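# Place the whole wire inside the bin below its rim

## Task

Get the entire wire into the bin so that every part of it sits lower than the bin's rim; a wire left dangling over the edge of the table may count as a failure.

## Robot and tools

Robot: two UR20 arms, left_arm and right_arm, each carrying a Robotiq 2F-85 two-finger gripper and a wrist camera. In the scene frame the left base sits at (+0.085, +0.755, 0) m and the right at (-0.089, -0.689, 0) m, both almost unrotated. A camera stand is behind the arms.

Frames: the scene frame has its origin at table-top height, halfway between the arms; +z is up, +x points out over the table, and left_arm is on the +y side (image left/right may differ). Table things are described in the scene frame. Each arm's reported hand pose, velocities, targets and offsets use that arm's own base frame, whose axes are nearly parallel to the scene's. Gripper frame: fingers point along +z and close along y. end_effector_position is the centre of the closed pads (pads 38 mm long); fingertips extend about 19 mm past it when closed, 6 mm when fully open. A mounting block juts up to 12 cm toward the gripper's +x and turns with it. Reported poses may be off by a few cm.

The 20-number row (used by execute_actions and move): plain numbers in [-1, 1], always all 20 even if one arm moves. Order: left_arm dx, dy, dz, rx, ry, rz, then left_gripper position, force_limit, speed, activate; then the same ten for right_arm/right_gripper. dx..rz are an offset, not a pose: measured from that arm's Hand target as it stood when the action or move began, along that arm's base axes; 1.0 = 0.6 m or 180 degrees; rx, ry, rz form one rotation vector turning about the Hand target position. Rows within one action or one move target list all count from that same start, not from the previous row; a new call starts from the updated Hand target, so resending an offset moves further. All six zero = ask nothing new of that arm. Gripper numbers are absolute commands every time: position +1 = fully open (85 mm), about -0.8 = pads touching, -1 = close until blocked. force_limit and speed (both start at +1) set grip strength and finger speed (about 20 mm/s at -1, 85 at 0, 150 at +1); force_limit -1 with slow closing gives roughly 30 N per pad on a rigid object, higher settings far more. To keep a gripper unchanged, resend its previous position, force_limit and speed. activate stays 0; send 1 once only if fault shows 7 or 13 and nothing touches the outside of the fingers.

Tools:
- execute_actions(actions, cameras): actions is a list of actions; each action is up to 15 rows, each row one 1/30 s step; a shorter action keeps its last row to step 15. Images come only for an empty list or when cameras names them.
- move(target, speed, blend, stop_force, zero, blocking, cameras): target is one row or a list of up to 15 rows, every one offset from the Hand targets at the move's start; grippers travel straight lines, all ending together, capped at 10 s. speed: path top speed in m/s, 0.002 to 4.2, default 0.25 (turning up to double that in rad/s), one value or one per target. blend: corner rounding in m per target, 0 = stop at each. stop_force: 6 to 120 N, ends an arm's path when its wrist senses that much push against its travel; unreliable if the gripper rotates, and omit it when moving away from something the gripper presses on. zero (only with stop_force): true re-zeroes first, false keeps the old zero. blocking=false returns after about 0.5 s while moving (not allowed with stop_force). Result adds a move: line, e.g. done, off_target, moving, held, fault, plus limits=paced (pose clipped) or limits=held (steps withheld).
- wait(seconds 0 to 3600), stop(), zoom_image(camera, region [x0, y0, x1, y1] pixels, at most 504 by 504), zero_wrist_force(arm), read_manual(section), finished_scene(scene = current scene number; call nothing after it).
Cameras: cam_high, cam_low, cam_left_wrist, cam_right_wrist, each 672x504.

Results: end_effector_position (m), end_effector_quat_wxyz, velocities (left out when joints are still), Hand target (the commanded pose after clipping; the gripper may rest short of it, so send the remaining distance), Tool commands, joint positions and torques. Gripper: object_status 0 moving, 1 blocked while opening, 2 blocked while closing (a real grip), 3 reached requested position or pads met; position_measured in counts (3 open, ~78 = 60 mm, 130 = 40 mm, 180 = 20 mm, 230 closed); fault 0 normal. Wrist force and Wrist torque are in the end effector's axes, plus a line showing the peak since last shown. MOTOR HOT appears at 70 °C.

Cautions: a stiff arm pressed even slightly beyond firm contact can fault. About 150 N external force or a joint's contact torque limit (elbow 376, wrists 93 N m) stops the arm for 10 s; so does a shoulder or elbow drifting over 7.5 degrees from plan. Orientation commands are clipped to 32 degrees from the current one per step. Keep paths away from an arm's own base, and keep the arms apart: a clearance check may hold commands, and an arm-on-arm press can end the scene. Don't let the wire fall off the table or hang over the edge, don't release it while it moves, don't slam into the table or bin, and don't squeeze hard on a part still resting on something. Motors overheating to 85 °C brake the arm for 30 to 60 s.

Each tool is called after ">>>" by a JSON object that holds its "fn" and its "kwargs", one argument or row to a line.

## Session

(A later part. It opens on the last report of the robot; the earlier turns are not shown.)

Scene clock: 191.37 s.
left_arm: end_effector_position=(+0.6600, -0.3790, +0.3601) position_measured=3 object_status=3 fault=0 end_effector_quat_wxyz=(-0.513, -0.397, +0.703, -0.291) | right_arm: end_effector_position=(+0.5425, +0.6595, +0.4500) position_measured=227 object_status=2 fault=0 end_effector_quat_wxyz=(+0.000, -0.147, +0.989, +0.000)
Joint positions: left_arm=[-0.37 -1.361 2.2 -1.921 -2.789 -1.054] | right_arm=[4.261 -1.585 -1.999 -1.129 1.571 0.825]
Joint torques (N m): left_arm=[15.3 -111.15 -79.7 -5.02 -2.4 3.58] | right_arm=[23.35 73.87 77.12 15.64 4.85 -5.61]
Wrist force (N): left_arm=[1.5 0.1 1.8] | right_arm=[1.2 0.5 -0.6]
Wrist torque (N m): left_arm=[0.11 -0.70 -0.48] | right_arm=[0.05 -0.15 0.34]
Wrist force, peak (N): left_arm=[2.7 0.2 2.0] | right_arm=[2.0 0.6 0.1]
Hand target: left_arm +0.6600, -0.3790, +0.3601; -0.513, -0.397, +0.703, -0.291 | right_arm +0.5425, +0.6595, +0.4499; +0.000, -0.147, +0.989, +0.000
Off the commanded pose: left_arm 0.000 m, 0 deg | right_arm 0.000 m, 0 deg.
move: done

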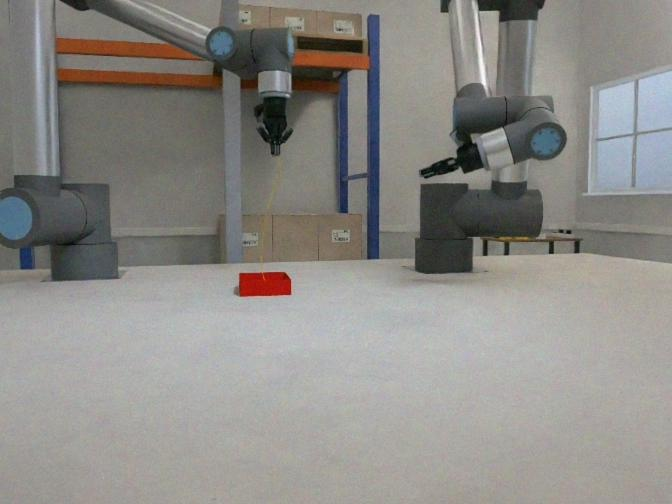

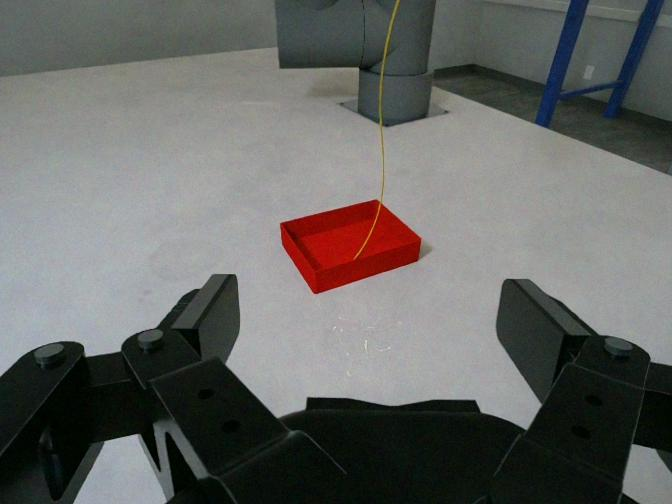

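>>> {"fn": "move", "kwargs": {
  "target": [
    [0,0,0,0,0,0,1,1,1,0, 0.0137,-0.0591,-0.0333,0,0,0.194,-1,-0.8,-0.8,0],
    [0,0,0,0,0,0,1,1,1,0, 0.0928,-0.1465,-0.1167,0,0,0.417,-1,-0.8,-0.8,0],
    [0,0,0,0,0,0,1,1,1,0, 0.1761,-0.1507,-0.2833,0,0,0.667,-1,-0.8,-0.8,0]
  ],
  "speed": 0.08,
  "blend": [0.02,0.02,0],
  "cameras": ["cam_high","cam_low","cam_left_wrist"]
}}

>>> {"fn": "zoom_image", "kwargs": {
  "camera": "cam_left_wrist",
  "region": [260, 110, 480, 310]
}}

Scene clock: 214.63 s.
left_arm: end_effector_position=(+0.6600, -0.3790, +0.3601) position_measured=3 object_status=3 fault=0 end_effector_quat_wxyz=(-0.513, -0.397, +0.703, -0.291) | right_arm: end_effector_position=(+0.6163, +0.5707, +0.3437) position_measured=227 object_status=2 fault=0 end_effector_quat_wxyz=(+0.000, +0.810, -0.586, +0.000)
Joint positions: left_arm=[-0.37 -1.361 2.2 -1.921 -2.789 -1.054] | right_arm=[4.13 -1.638 -2.111 -0.964 1.571 -0.901]
Joint torques (N m): left_arm=[15.96 -114.17 -78.78 -5.19 -2.59 3.36] | right_arm=[-31.25 79.39 70.07 15.78 3.46 -4.98]
Wrist force (N): left_arm=[1.5 0.3 1.9] | right_arm=[0.9 0.2 -1.2]
Wrist torque (N m): left_arm=[0.14 -0.70 -0.48] | right_arm=[0.06 -0.07 0.43]
Wrist force, peak (N): left_arm=[2.0 0.3 2.7] | right_arm=[2.1 0.1 -0.8]
Hand target: left_arm +0.6600, -0.3790, +0.3601; -0.513, -0.397, +0.703, -0.291 | right_arm +0.6163, +0.5707, +0.3437; +0.000, +0.810, -0.586, +0.000 (not the last commanded pose)
Off the commanded pose: left_arm 0.000 m, 0 deg | right_arm 0.071 m, 29 deg.
move: off_target (right_arm; path cut at 10 s); path passed 2 of 3 targets

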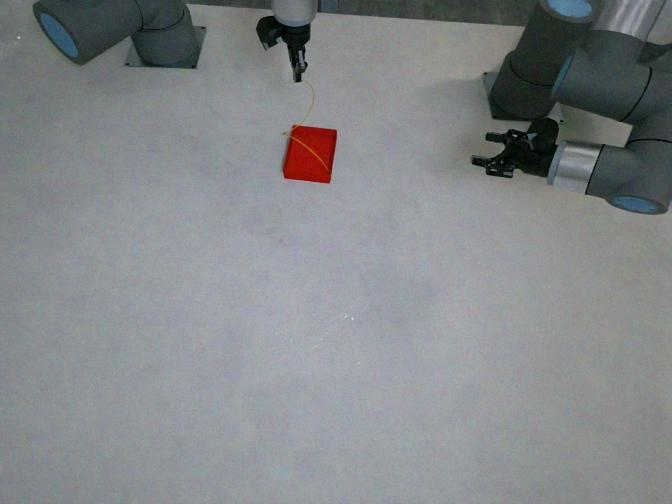

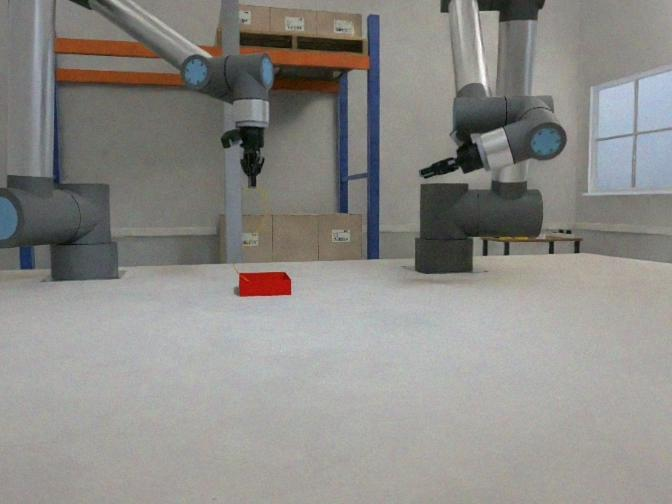

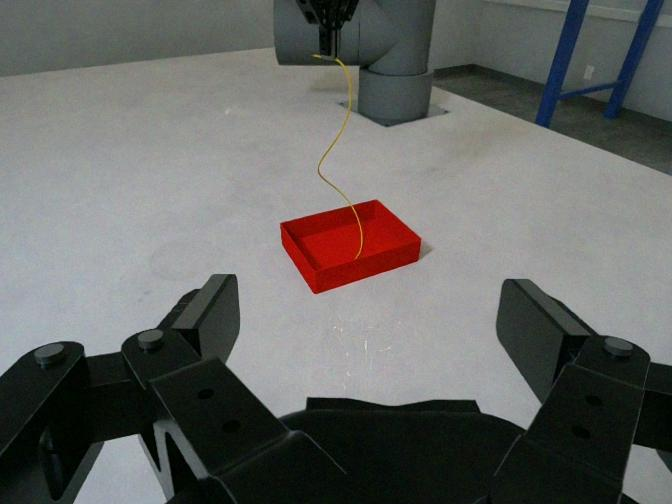

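Scaled by 2.291 from the camera's image (finer frame: 960x720).

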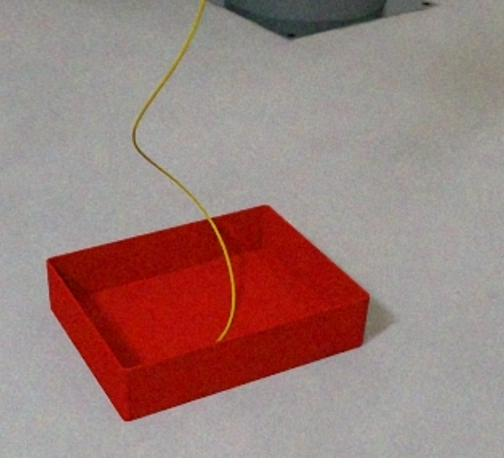

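>>> {"fn": "zoom_image", "kwargs": {
  "camera": "cam_low",
  "region": [190, 160, 330, 310]
}}

>>> {"fn": "zoom_image", "kwargs": {
  "camera": "cam_high",
  "region": [240, 50, 380, 200]
}}

Scaled by 3.360 from the camera's image (finer frame: 960x720).

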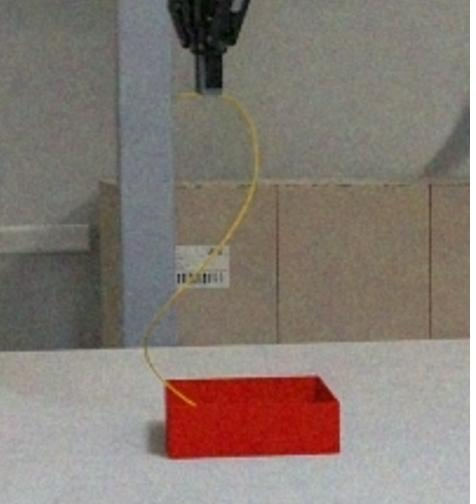

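Scaled by 3.360 from the camera's image (finer frame: 960x720).

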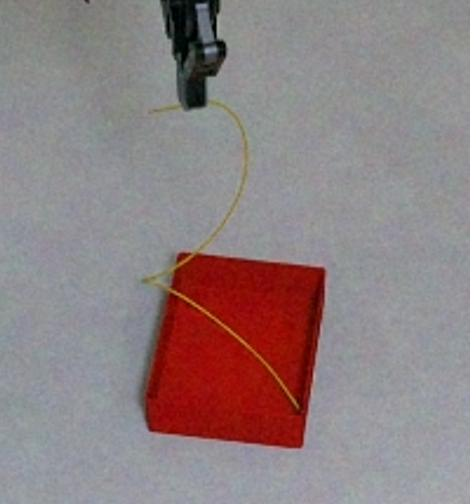

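>>> {"fn": "move", "kwargs": {
  "target": [
    [0,0,0,0,0,0,1,1,1,0, -0.0917,0.1013,0.1767,0,0,-0.283,-1,-0.8,-0.8,0],
    [0,0,0,0,0,0,1,1,1,0, -0.1472,0.1625,0.1933,0,0,-0.478,-1,-0.8,-0.8,0]
  ],
  "speed": 0.16,
  "blend": [0.02,0],
  "cameras": ["cam_high","cam_left_wrist"]
}}

>>> {"fn": "zoom_image", "kwargs": {
  "camera": "cam_left_wrist",
  "region": [260, 110, 480, 310]
}}

>>> {"fn": "zoom_image", "kwargs": {
  "camera": "cam_high",
  "region": [240, 50, 380, 200]
}}

Scene clock: 236.17 s.
left_arm: end_effector_position=(+0.6600, -0.3790, +0.3601) position_measured=3 object_status=3 fault=0 end_effector_quat_wxyz=(-0.513, -0.397, +0.703, -0.291) | right_arm: end_effector_position=(+0.5280, +0.6682, +0.4596) position_measured=227 object_status=2 fault=0 end_effector_quat_wxyz=(+0.000, -0.193, +0.981, +0.000)
Joint positions: left_arm=[-0.37 -1.361 2.2 -1.921 -2.789 -1.054] | right_arm=[4.282 -1.577 -1.992 -1.143 1.572 0.752]
Joint torques (N m): left_arm=[15.64 -114.9 -80.07 -5.69 -2.61 3.12] | right_arm=[24 73.58 99.62 3.47 -4.2 4.16]
Wrist force (N): left_arm=[1.5 0.4 2.1] | right_arm=[1.4 0.2 -0.5]
Wrist torque (N m): left_arm=[0.16 -0.70 -0.47] | right_arm=[0.00 -0.20 -0.15]
Wrist force, peak (N): left_arm=[2.5 0.3 2.1] | right_arm=[1.7 0.7 -1.0]
Hand target: left_arm +0.6600, -0.3790, +0.3601; -0.513, -0.397, +0.703, -0.291 | right_arm +0.5280, +0.6682, +0.4597; +0.000, -0.193, +0.981, +0.000
Off the commanded pose: left_arm 0.000 m, 0 deg | right_arm 0.000 m, 0 deg.
move: done

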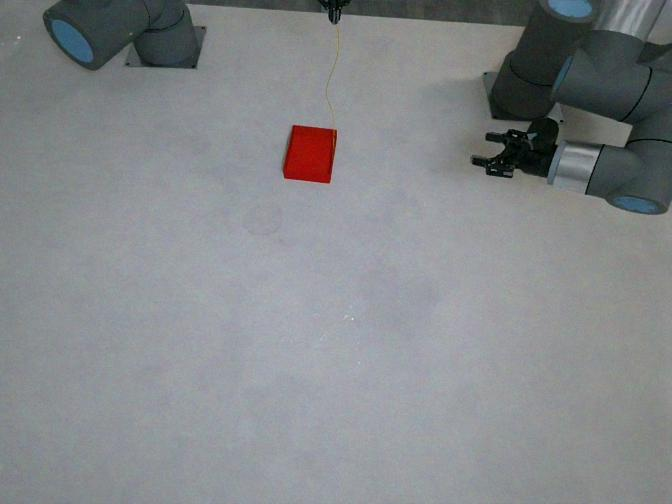

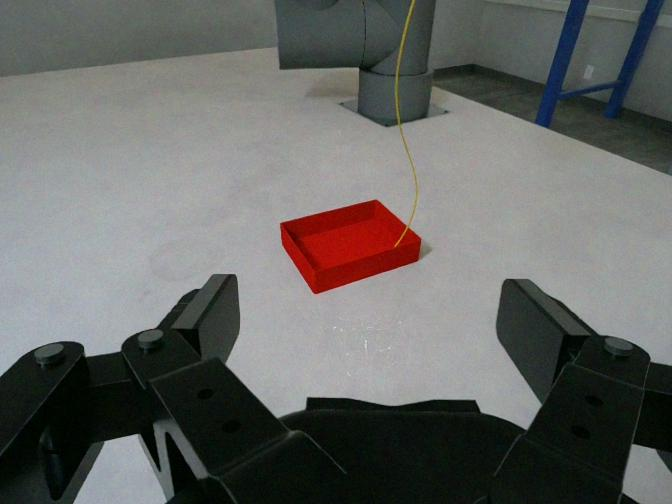

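Scaled by 2.291 from the camera's image (finer frame: 960x720).

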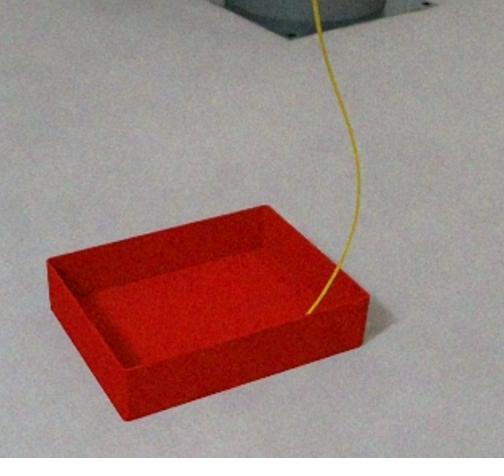

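Scaled by 3.360 from the camera's image (finer frame: 960x720).

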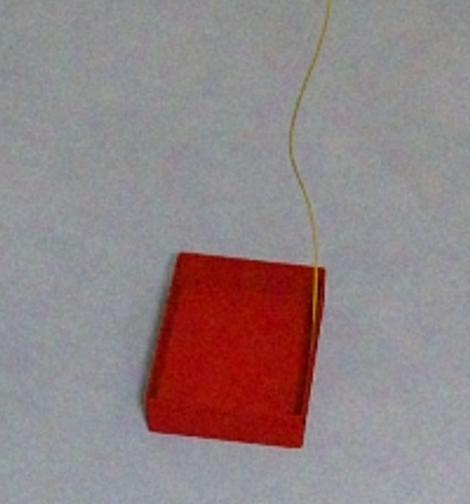

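>>> {"fn": "move", "kwargs": {
  "target": [
    [0,0,0,0,0,0,1,1,1,0, -0.0029,-0.0583,-0.0333,0,0,0.483,-1,-0.8,-0.8,0],
    [0,0,0,0,0,0,1,1,1,0, 0.0183,-0.1344,-0.1667,0,0,0.733,-1,-0.8,-0.8,0],
    [0,0,0,0,0,0,1,1,1,0, 0.1003,-0.1635,-0.3167,0,0,0.844,-1,-0.8,-0.8,0]
  ],
  "speed": [0.25,0.2,0.12],
  "blend": [0.02,0.02,0],
  "cameras": ["cam_high","cam_left_wrist"]
}}

>>> {"fn": "zoom_image", "kwargs": {
  "camera": "cam_left_wrist",
  "region": [260, 110, 480, 310]
}}

>>> {"fn": "zoom_image", "kwargs": {
  "camera": "cam_high",
  "region": [240, 50, 380, 200]
}}

Scene clock: 254.97 s.
left_arm: end_effector_position=(+0.6600, -0.3790, +0.3601) position_measured=3 object_status=3 fault=0 end_effector_quat_wxyz=(-0.513, -0.397, +0.703, -0.291) | right_arm: end_effector_position=(+0.5881, +0.5701, +0.2697) position_measured=227 object_status=2 fault=0 end_effector_quat_wxyz=(+0.000, +0.999, -0.051, +0.000)
Joint positions: left_arm=[-0.37 -1.361 2.2 -1.921 -2.789 -1.054] | right_arm=[4.16 -1.679 -2.195 -0.839 1.57 -2.021]
Joint torques (N m): left_arm=[17.21 -114.43 -78.28 -5.71 -2.77 2.58] | right_arm=[-33.68 80.33 62.93 15.49 5.41 -5.02]
Wrist force (N): left_arm=[2.0 0.4 1.7] | right_arm=[1.3 0.6 -1.3]
Wrist torque (N m): left_arm=[0.15 -0.79 -0.48] | right_arm=[0.10 -0.11 0.39]
Wrist force, peak (N): left_arm=[2.4 0.7 2.4] | right_arm=[1.7 -0.3 -1.4]
Hand target: left_arm +0.6600, -0.3790, +0.3601; -0.513, -0.397, +0.703, -0.291 | right_arm +0.5882, +0.5701, +0.2696; +0.000, +0.999, -0.051, +0.000
Off the commanded pose: left_arm 0.000 m, 0 deg | right_arm 0.000 m, 0 deg.
move: done

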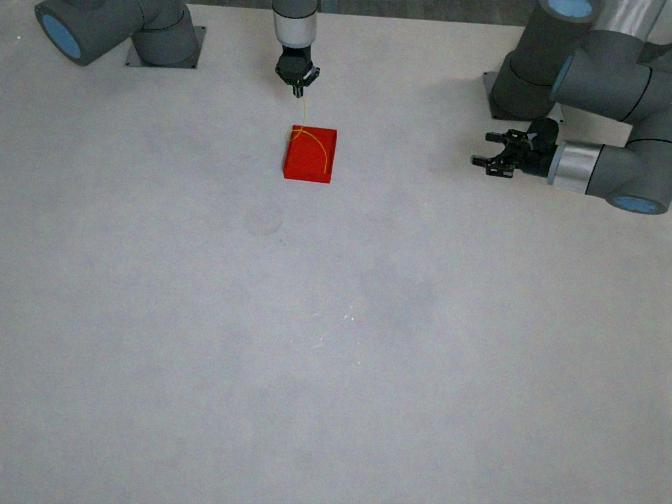

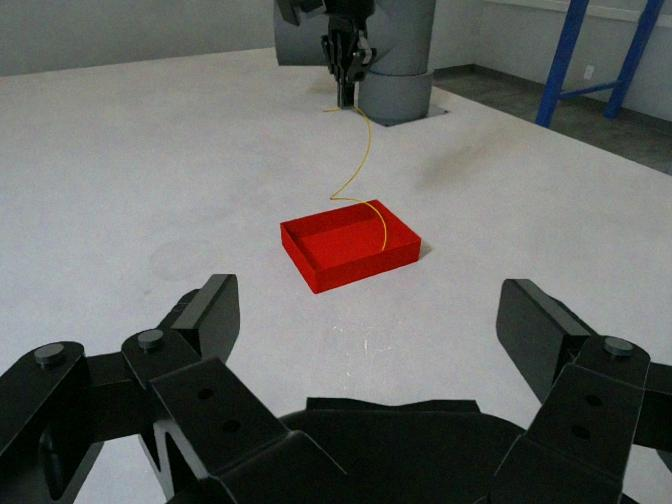

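Scaled by 2.291 from the camera's image (finer frame: 960x720).

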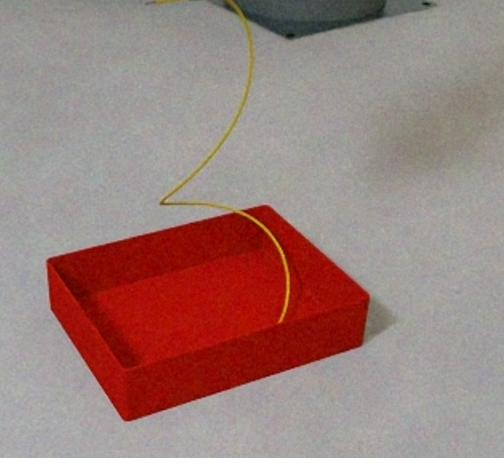

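Scaled by 3.360 from the camera's image (finer frame: 960x720).

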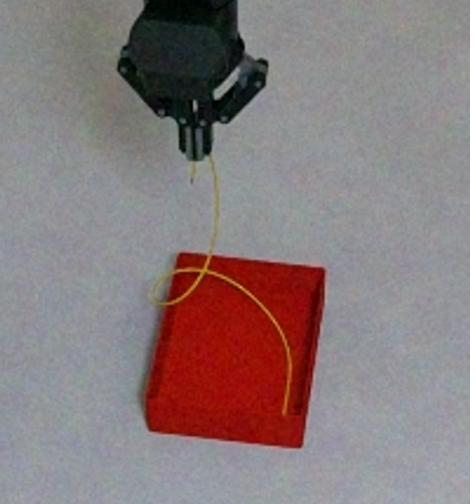

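>>> {"fn": "move", "kwargs": {
  "target": [
    [0,0,0,0,0,0,1,1,1,0, 0.0541,0.0807,-0.05,0,0,0.056,-1,-0.8,-0.8,0],
    [0,0,0,0,0,0,1,1,1,0, 0.1298,0.0937,-0.1667,0,0,0.222,-1,-0.8,-0.8,0]
  ],
  "speed": [0.1,0.1],
  "blend": [0.02,0],
  "cameras": ["cam_high","cam_left_wrist","cam_low"]
}}

>>> {"fn": "zoom_image", "kwargs": {
  "camera": "cam_left_wrist",
  "region": [260, 110, 480, 310]
}}

>>> {"fn": "zoom_image", "kwargs": {
  "camera": "cam_high",
  "region": [240, 50, 380, 200]
}}

Scene clock: 269.83 s.
left_arm: end_effector_position=(+0.6600, -0.3790, +0.3601) position_measured=3 object_status=3 fault=0 end_effector_quat_wxyz=(-0.513, -0.397, +0.703, -0.291) | right_arm: end_effector_position=(+0.6660, +0.6263, +0.1696) position_measured=227 object_status=2 fault=0 end_effector_quat_wxyz=(+0.000, +0.956, +0.293, +0.000)
Joint positions: left_arm=[-0.37 -1.361 2.2 -1.921 -2.789 -1.054] | right_arm=[4.118 -1.874 -2.128 -0.71 1.57 -2.76]
Joint torques (N m): left_arm=[17.01 -116.55 -78.47 -5.74 -2.33 2.37] | right_arm=[-31.13 120.54 77.09 16 5.27 -5.56]
Wrist force (N): left_arm=[1.4 0.4 1.8] | right_arm=[1.2 0.3 -1.1]
Wrist torque (N m): left_arm=[0.16 -0.69 -0.48] | right_arm=[0.08 -0.12 0.46]
Wrist force, peak (N): left_arm=[2.4 0.3 2.2] | right_arm=[1.9 0.3 -1.5]
Hand target: left_arm +0.6600, -0.3790, +0.3601; -0.513, -0.397, +0.703, -0.291 | right_arm +0.6660, +0.6263, +0.1696; +0.000, +0.956, +0.293, +0.000
Off the commanded pose: left_arm 0.000 m, 0 deg | right_arm 0.000 m, 0 deg.
move: done
Images, in order (width x height): cam_high 672x504, cam_low 672x504, cam_left_wrist 672x504.

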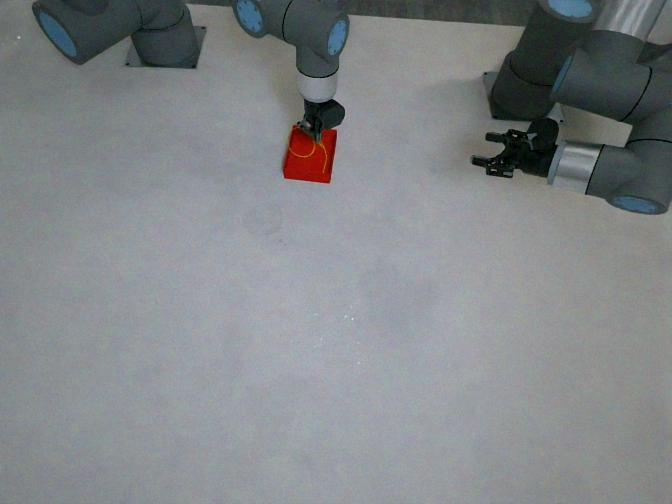

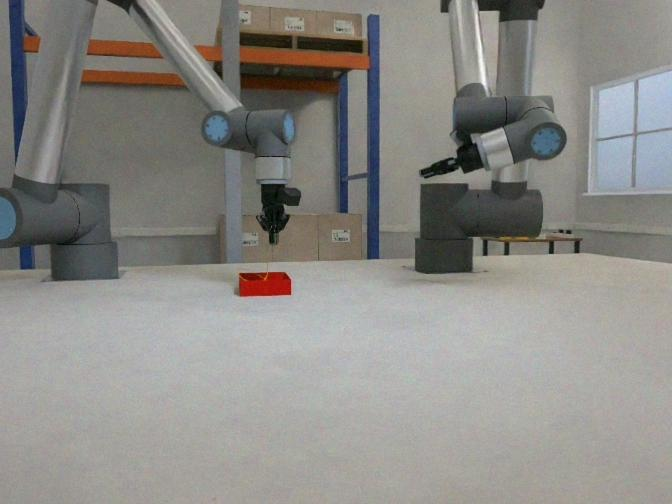

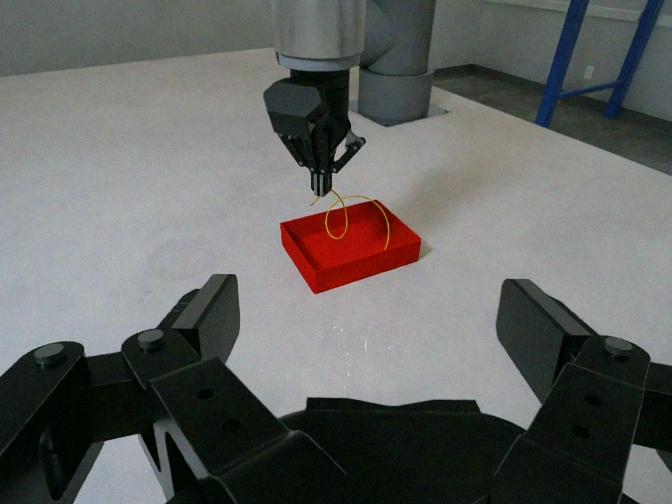

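Scaled by 2.291 from the camera's image (finer frame: 960x720).

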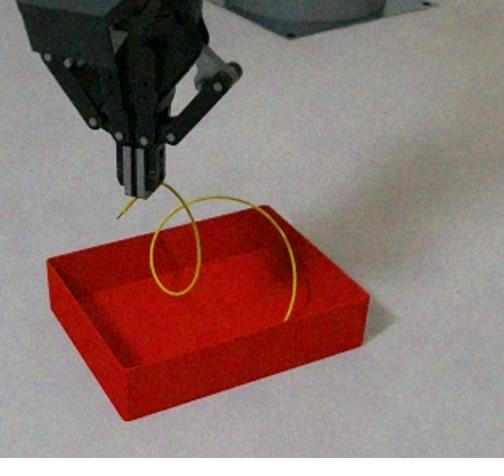

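Scaled by 3.360 from the camera's image (finer frame: 960x720).

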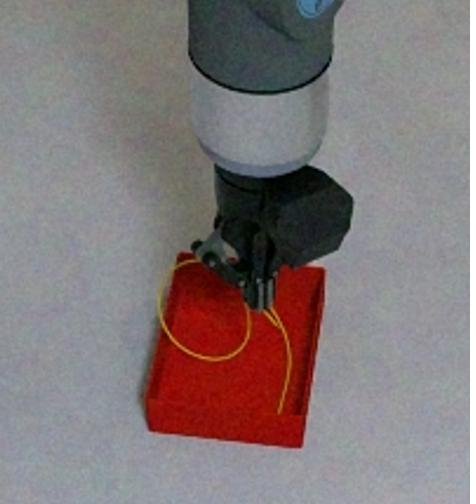

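>>> {"fn": "move", "kwargs": {
  "target": [
    [0,0,0,0,0,0,1,1,1,0, -0.0229,0.0429,-0.0833,0,0,0.294,-1,-0.8,-0.8,0],
    [0,0,0,0,0,0,1,1,1,0, -0.0724,0.0537,-0.1833,0,0,0.517,-1,-0.8,-0.8,0]
  ],
  "speed": 0.12,
  "blend": [0.02,0],
  "cameras": ["cam_left_wrist","cam_low"]
}}

>>> {"fn": "zoom_image", "kwargs": {
  "camera": "cam_left_wrist",
  "region": [260, 130, 460, 310]
}}

>>> {"fn": "zoom_image", "kwargs": {
  "camera": "cam_low",
  "region": [200, 210, 340, 310]
}}

Scene clock: 287.53 s.
left_arm: end_effector_position=(+0.6600, -0.3790, +0.3601) position_measured=3 object_status=3 fault=0 end_effector_quat_wxyz=(-0.513, -0.397, +0.703, -0.291) | right_arm: end_effector_position=(+0.6226, +0.6586, +0.0596) position_measured=227 object_status=2 fault=0 end_effector_quat_wxyz=(+0.000, +0.445, +0.896, +0.000)
Joint positions: left_arm=[-0.37 -1.361 2.2 -1.921 -2.789 -1.054] | right_arm=[4.179 -1.992 -2.185 -0.535 1.571 -4.324]
Joint torques (N m): left_arm=[15.28 -118.44 -77.23 -6.44 -2.81 1.39] | right_arm=[25.45 133.43 42.28 16.01 5.06 -6.4]
Wrist force (N): left_arm=[2.3 0.3 1.8] | right_arm=[0.7 0.1 -1.4]
Wrist torque (N m): left_arm=[0.15 -0.84 -0.48] | right_arm=[0.01 -0.01 0.44]
Wrist force, peak (N): left_arm=[1.7 0.3 2.8] | right_arm=[1.3 0.3 -1.9]
Hand target: left_arm +0.6600, -0.3790, +0.3601; -0.513, -0.397, +0.703, -0.291 | right_arm +0.6226, +0.6586, +0.0596; +0.000, +0.445, +0.896, +0.000
Off the commanded pose: left_arm 0.000 m, 0 deg | right_arm 0.000 m, 0 deg.
move: done
Images, in order (width x height): cam_low 672x504, cam_left_wrist 672x504.

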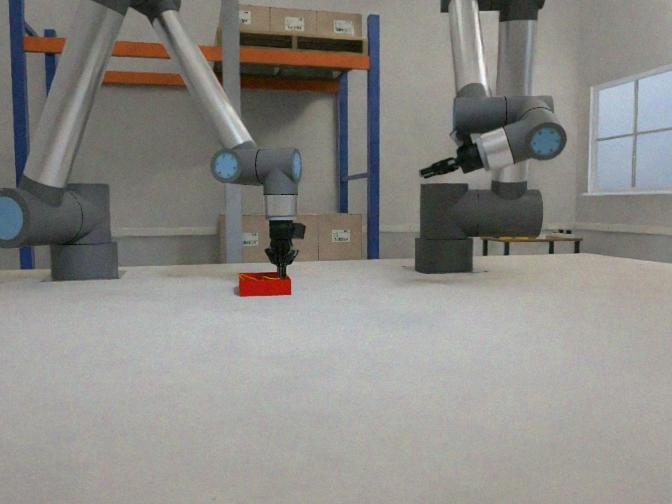

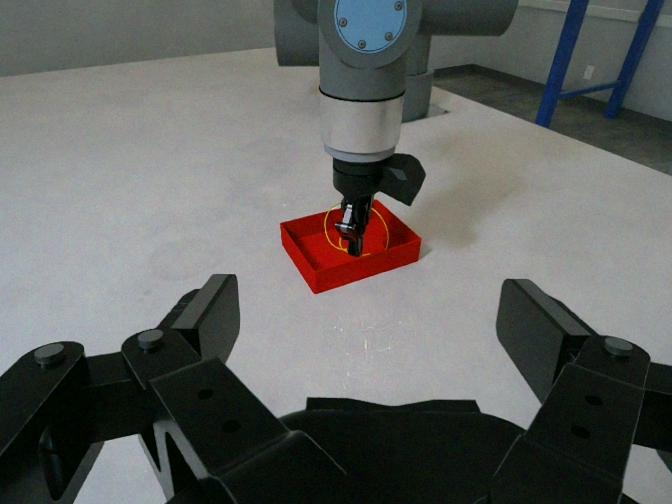

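Scaled by 2.520 from the camera's image (finer frame: 960x720).

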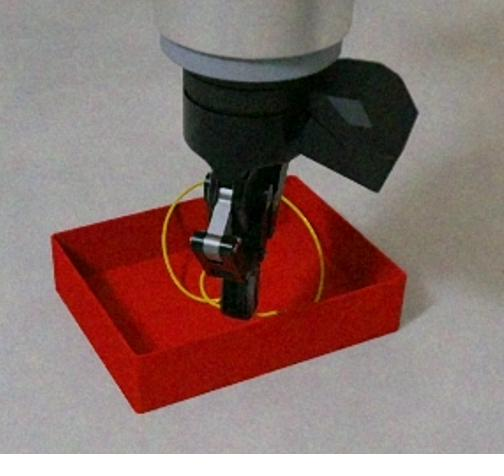

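Scaled by 3.600 from the camera's image (finer frame: 960x720).

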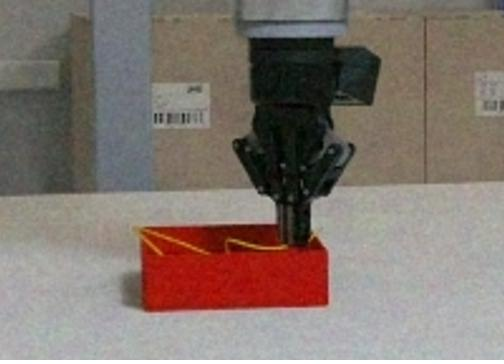

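>>> {"fn": "move", "kwargs": {
  "target": [
    [0,0,0,0,0,0,1,1,1,0, -0.0257,-0.012,0,0,0,0.267,-1,-0.8,-0.8,0],
    [0,0,0,0,0,0,1,1,1,0, -0.0425,-0.0146,-0.045,0,0,0.267,-1,-0.8,-0.8,0]
  ],
  "speed": 0.12,
  "blend": [0.005,0],
  "cameras": ["cam_left_wrist","cam_low","cam_right_wrist"]
}}

>>> {"fn": "zoom_image", "kwargs": {
  "camera": "cam_left_wrist",
  "region": [260, 130, 460, 310]
}}

>>> {"fn": "zoom_image", "kwargs": {
  "camera": "cam_low",
  "region": [200, 210, 340, 310]
}}

Scene clock: 298.73 s.
left_arm: end_effector_position=(+0.6600, -0.3790, +0.3601) position_measured=3 object_status=3 fault=0 end_effector_quat_wxyz=(-0.513, -0.397, +0.703, -0.291) | right_arm: end_effector_position=(+0.5971, +0.6498, +0.0328) position_measured=227 object_status=2 fault=0 end_effector_quat_wxyz=(+0.000, +0.042, +0.999, +0.000)
Joint positions: left_arm=[-0.37 -1.361 2.2 -1.921 -2.789 -1.054] | right_arm=[4.199 -2.009 -2.227 -0.476 1.571 -5.143]
Joint torques (N m): left_arm=[14.64 -120.72 -78.46 -6.36 -2.65 1.47] | right_arm=[23.27 128.26 36.77 16.66 3.89 3.75]
Wrist force (N): left_arm=[2.0 0.6 1.9] | right_arm=[0.8 0.6 -1.1]
Wrist torque (N m): left_arm=[0.21 -0.79 -0.49] | right_arm=[0.10 -0.02 -0.14]
Wrist force, peak (N): left_arm=[2.3 0.7 2.2] | right_arm=[0.6 0.5 -3.4]
Hand target: left_arm +0.6600, -0.3790, +0.3601; -0.513, -0.397, +0.703, -0.291 | right_arm +0.5971, +0.6498, +0.0326; +0.000, +0.042, +0.999, +0.000
Off the commanded pose: left_arm 0.000 m, 0 deg | right_arm 0.000 m, 0 deg.
move: done
Images, in order (width x height): cam_low 672x504, cam_left_wrist 672x504, cam_right_wrist 672x504.

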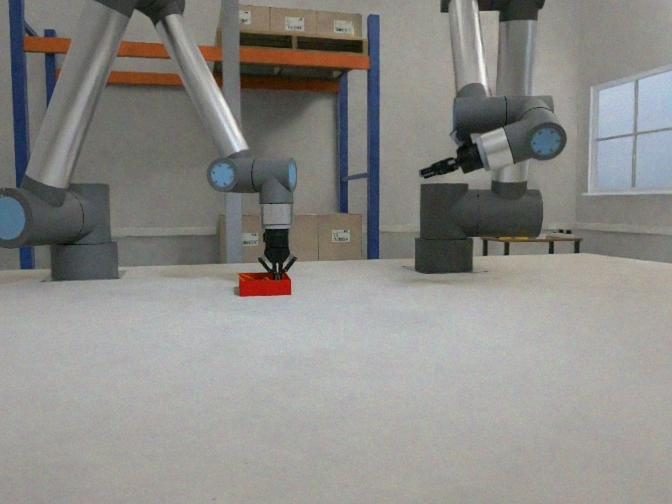

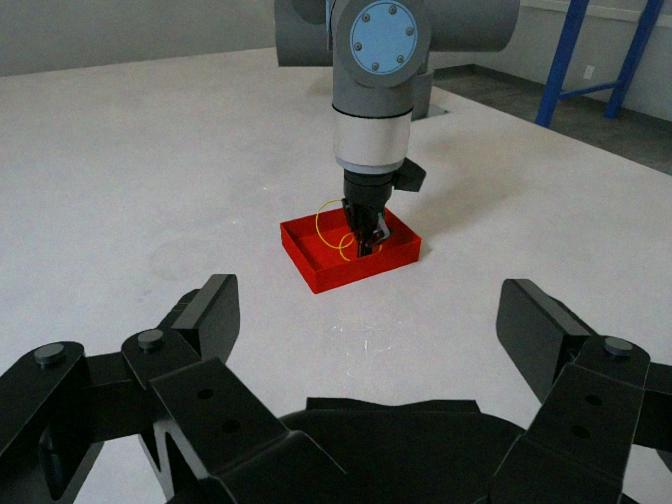

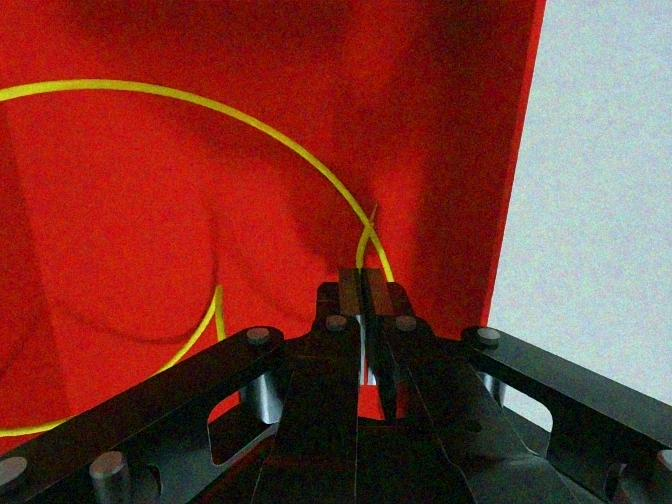

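Scaled by 2.520 from the camera's image (finer frame: 960x720).

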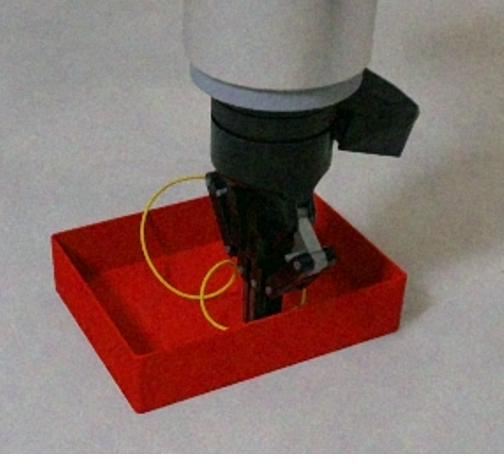

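Scaled by 3.600 from the camera's image (finer frame: 960x720).

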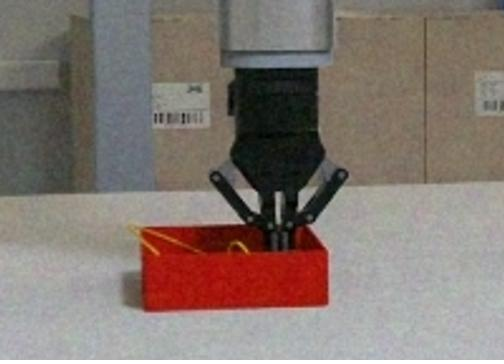

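>>> {"fn": "move", "kwargs": {
  "target": [
    [0,0,0,0,0,0,1,1,1,0, 0,0,0,0,0,0,-0.55,-0.8,-1,0],
    [0,0,0,0,0,0,1,1,1,0, 0,0,0.15,0,0,0,-0.55,-0.8,-1,0],
    [0,0,0,0,0,0,1,1,1,0, -0.05,-0.03,0.45,0,0,0.1,-0.55,-0.8,-1,0]
  ],
  "speed": [0.1,0.06,0.2],
  "blend": [0,0.02,0],
  "cameras": ["cam_left_wrist","cam_low","cam_right_wrist","cam_high"]
}}

>>> {"fn": "zoom_image", "kwargs": {
  "camera": "cam_left_wrist",
  "region": [260, 130, 460, 310]
}}

>>> {"fn": "zoom_image", "kwargs": {
  "camera": "cam_low",
  "region": [200, 210, 340, 310]
}}

Scene clock: 307.73 s.
left_arm: end_effector_position=(+0.6600, -0.3790, +0.3601) position_measured=3 object_status=3 fault=0 end_effector_quat_wxyz=(-0.513, -0.397, +0.703, -0.291) | right_arm: end_effector_position=(+0.5671, +0.6318, +0.3025) position_measured=199 object_status=3 fault=0 end_effector_quat_wxyz=(+0.000, -0.115, +0.993, +0.000)
Joint positions: left_arm=[-0.37 -1.361 2.2 -1.921 -2.789 -1.054] | right_arm=[4.22 -1.682 -2.132 -0.898 1.572 -5.436]
Joint torques (N m): left_arm=[16.23 -119.3 -79.24 -6.28 -3.26 1.22] | right_arm=[27.13 152.09 86.83 4.68 4.96 -4.9]
Wrist force (N): left_arm=[1.9 0.6 2.2] | right_arm=[1.5 0.2 -0.9]
Wrist torque (N m): left_arm=[0.20 -0.78 -0.48] | right_arm=[0.02 -0.20 0.41]
Wrist force, peak (N): left_arm=[2.3 0.6 2.4] | right_arm=[1.9 0.3 -4.1]
Hand target: left_arm +0.6600, -0.3790, +0.3601; -0.513, -0.397, +0.703, -0.291 | right_arm +0.5671, +0.6318, +0.3026; +0.000, -0.115, +0.993, +0.000
Off the commanded pose: left_arm 0.000 m, 0 deg | right_arm 0.000 m, 0 deg.
move: done

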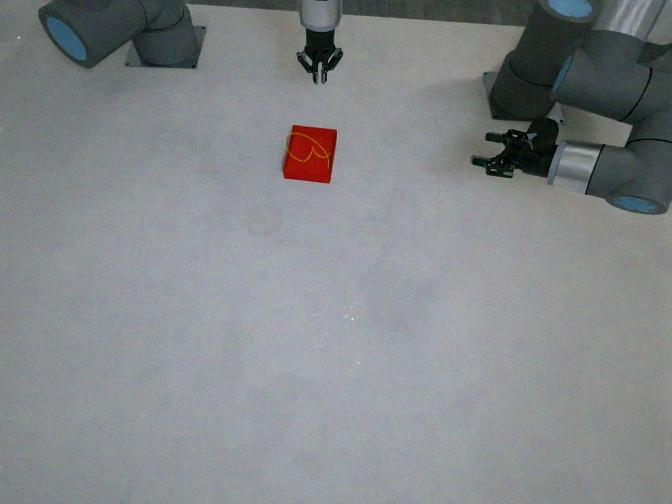

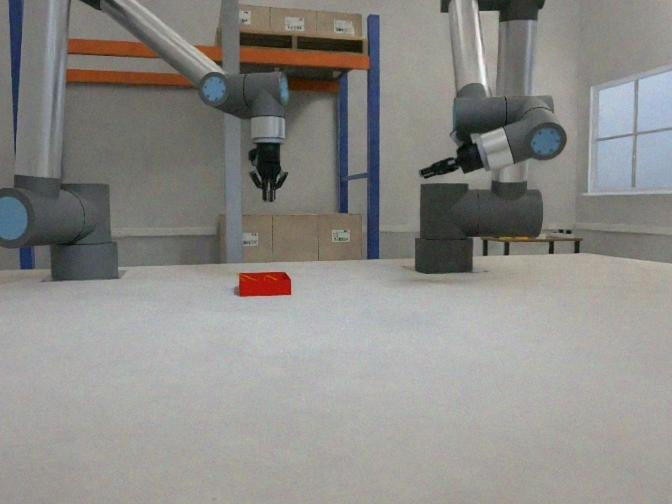

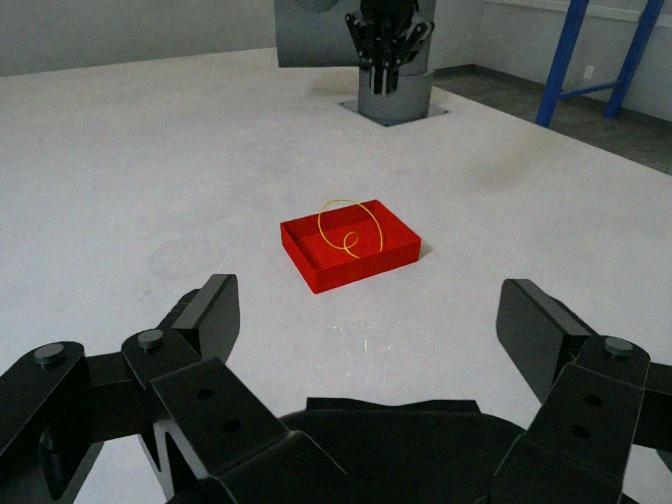

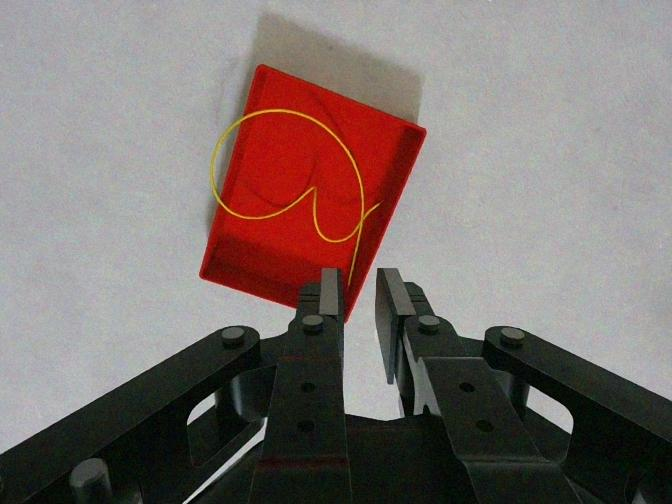

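Scaled by 2.520 from the camera's image (finer frame: 960x720).

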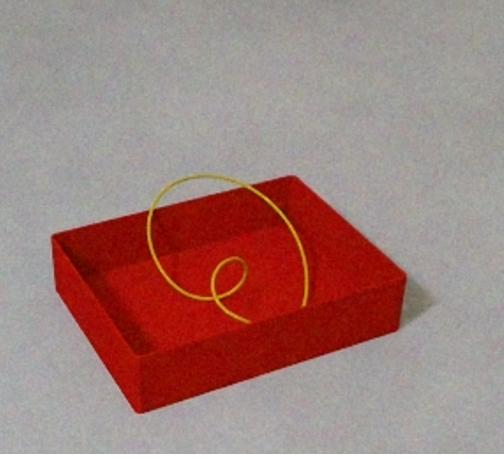

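Scaled by 3.600 from the camera's image (finer frame: 960x720).

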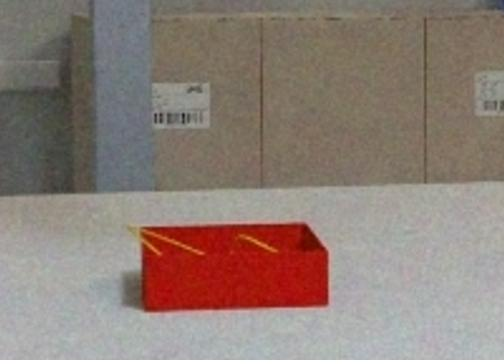

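>>> {"fn": "move", "kwargs": {
  "target": [
    [0,0,0,0,0,0,1,1,1,0, -0.0506,-0.0776,-0.2875,0,0,-0.617,-0.2,-0.8,-0.5,0]
  ],
  "speed": 0.3,
  "cameras": ["cam_left_wrist","cam_right_wrist"]
}}

>>> {"fn": "zoom_image", "kwargs": {
  "camera": "cam_left_wrist",
  "region": [260, 130, 460, 310]
}}

Scene clock: 347.37 s.
left_arm: end_effector_position=(+0.6600, -0.3790, +0.3601) position_measured=3 object_status=3 fault=0 end_effector_quat_wxyz=(-0.513, -0.397, +0.703, -0.291) | right_arm: end_effector_position=(+0.5367, +0.5853, +0.1301) position_measured=154 object_status=3 fault=0 end_effector_quat_wxyz=(+0.000, +0.754, +0.657, +0.000)
Joint positions: left_arm=[-0.37 -1.361 2.2 -1.921 -2.789 -1.054] | right_arm=[4.226 -1.811 -2.314 -0.586 1.57 -3.491]
Joint torques (N m): left_arm=[12.76 -118.47 -78.24 -6.98 -2.99 1.35] | right_arm=[22.39 94.63 46.12 16.26 -4.09 4.01]
Wrist force (N): left_arm=[1.6 0.3 1.9] | right_arm=[1.4 -0.1 -0.7]
Wrist torque (N m): left_arm=[0.14 -0.73 -0.48] | right_arm=[-0.03 -0.15 -0.09]
Wrist force, peak (N): left_arm=[2.0 0.6 2.6] | right_arm=[1.3 0.2 -2.1]
Hand target: left_arm +0.6600, -0.3790, +0.3601; -0.513, -0.397, +0.703, -0.291 | right_arm +0.5367, +0.5852, +0.1301; +0.000, +0.754, +0.657, +0.000
Off the commanded pose: left_arm 0.000 m, 0 deg | right_arm 0.000 m, 0 deg.
move: done

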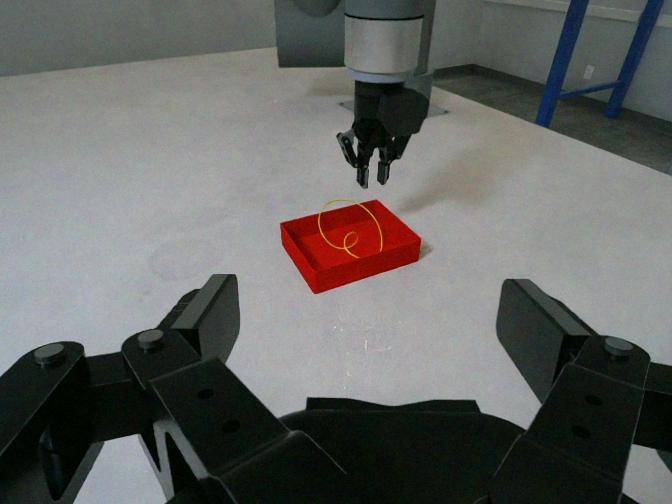

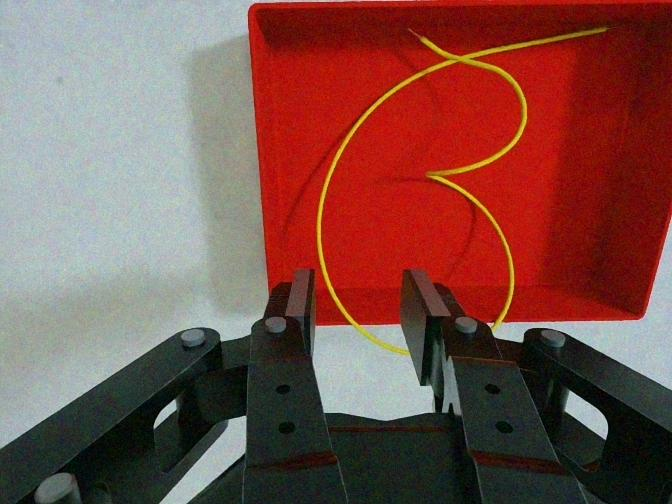

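Scaled by 2.520 from the camera's image (finer frame: 960x720).

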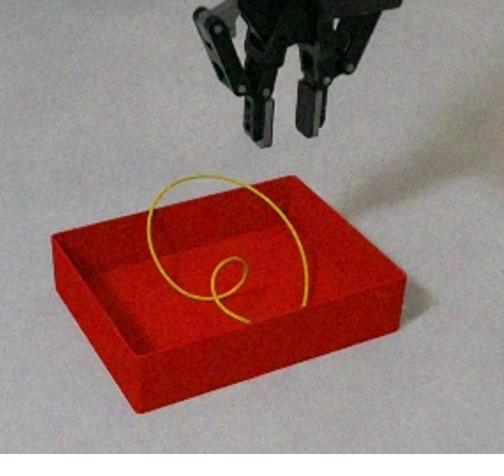

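>>> {"fn": "move", "kwargs": {
  "target": [
    [0,0,0,0,0,0,1,1,1,0, 0.1362,-0.049,0,0,0,0.03,0.0,-0.8,-0.5,0],
    [0,0,0,0,0,0,1,1,1,0, 0.1362,-0.049,-0.1467,0,0,0.03,0.0,-0.8,-0.5,0]
  ],
  "speed": [0.15,0.1],
  "blend": [0.01,0],
  "cameras": ["cam_left_wrist","cam_right_wrist"]
}}

>>> {"fn": "zoom_image", "kwargs": {
  "camera": "cam_left_wrist",
  "region": [260, 130, 460, 310]
}}

Scene clock: 365.87 s.
left_arm: end_effector_position=(+0.6600, -0.3790, +0.3601) position_measured=3 object_status=3 fault=0 end_effector_quat_wxyz=(-0.513, -0.397, +0.703, -0.291) | right_arm: end_effector_position=(+0.6185, +0.5559, +0.0422) position_measured=128 object_status=3 fault=0 end_effector_quat_wxyz=(+0.000, +0.722, +0.692, +0.000)
Joint positions: left_arm=[-0.37 -1.361 2.2 -1.921 -2.789 -1.054] | right_arm=[4.118 -1.961 -2.298 -0.453 1.571 -3.694]
Joint torques (N m): left_arm=[15.56 -118.97 -77.04 -6.76 -2.81 0.84] | right_arm=[-31.43 118.81 35.29 15.4 4.38 -5.56]
Wrist force (N): left_arm=[1.6 0.2 1.8] | right_arm=[1.3 0.3 -1.2]
Wrist torque (N m): left_arm=[0.13 -0.72 -0.49] | right_arm=[0.05 -0.14 0.44]
Wrist force, peak (N): left_arm=[2.6 0.4 2.2] | right_arm=[0.6 2.5 -2.6]
Hand target: left_arm +0.6600, -0.3790, +0.3601; -0.513, -0.397, +0.703, -0.291 | right_arm +0.6185, +0.5558, +0.0421; +0.000, +0.722, +0.692, +0.000
Off the commanded pose: left_arm 0.000 m, 0 deg | right_arm 0.000 m, 0 deg.
move: done

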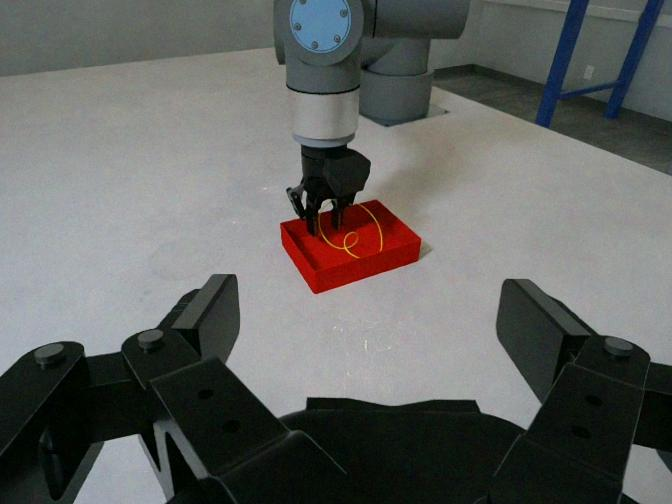

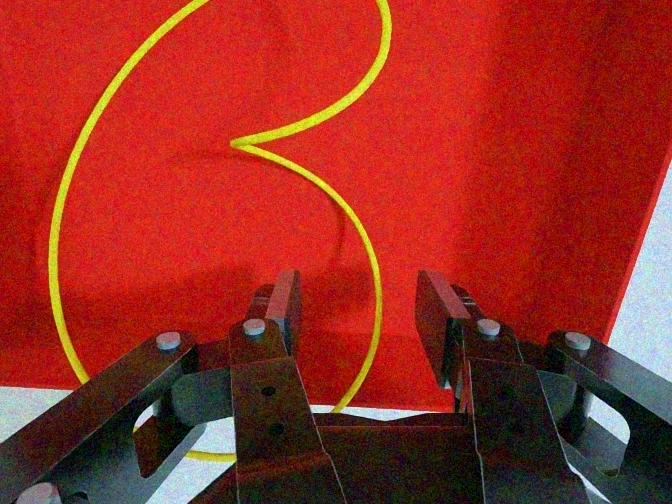

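Scaled by 2.520 from the camera's image (finer frame: 960x720).

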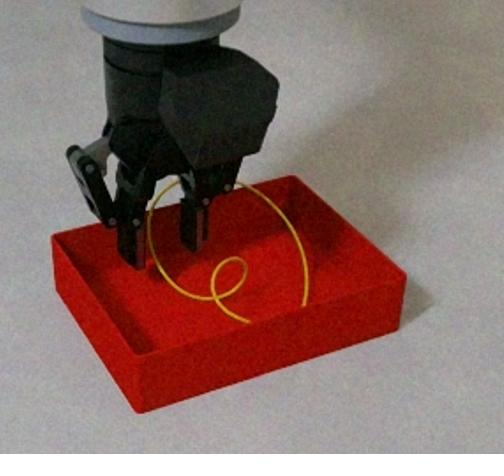

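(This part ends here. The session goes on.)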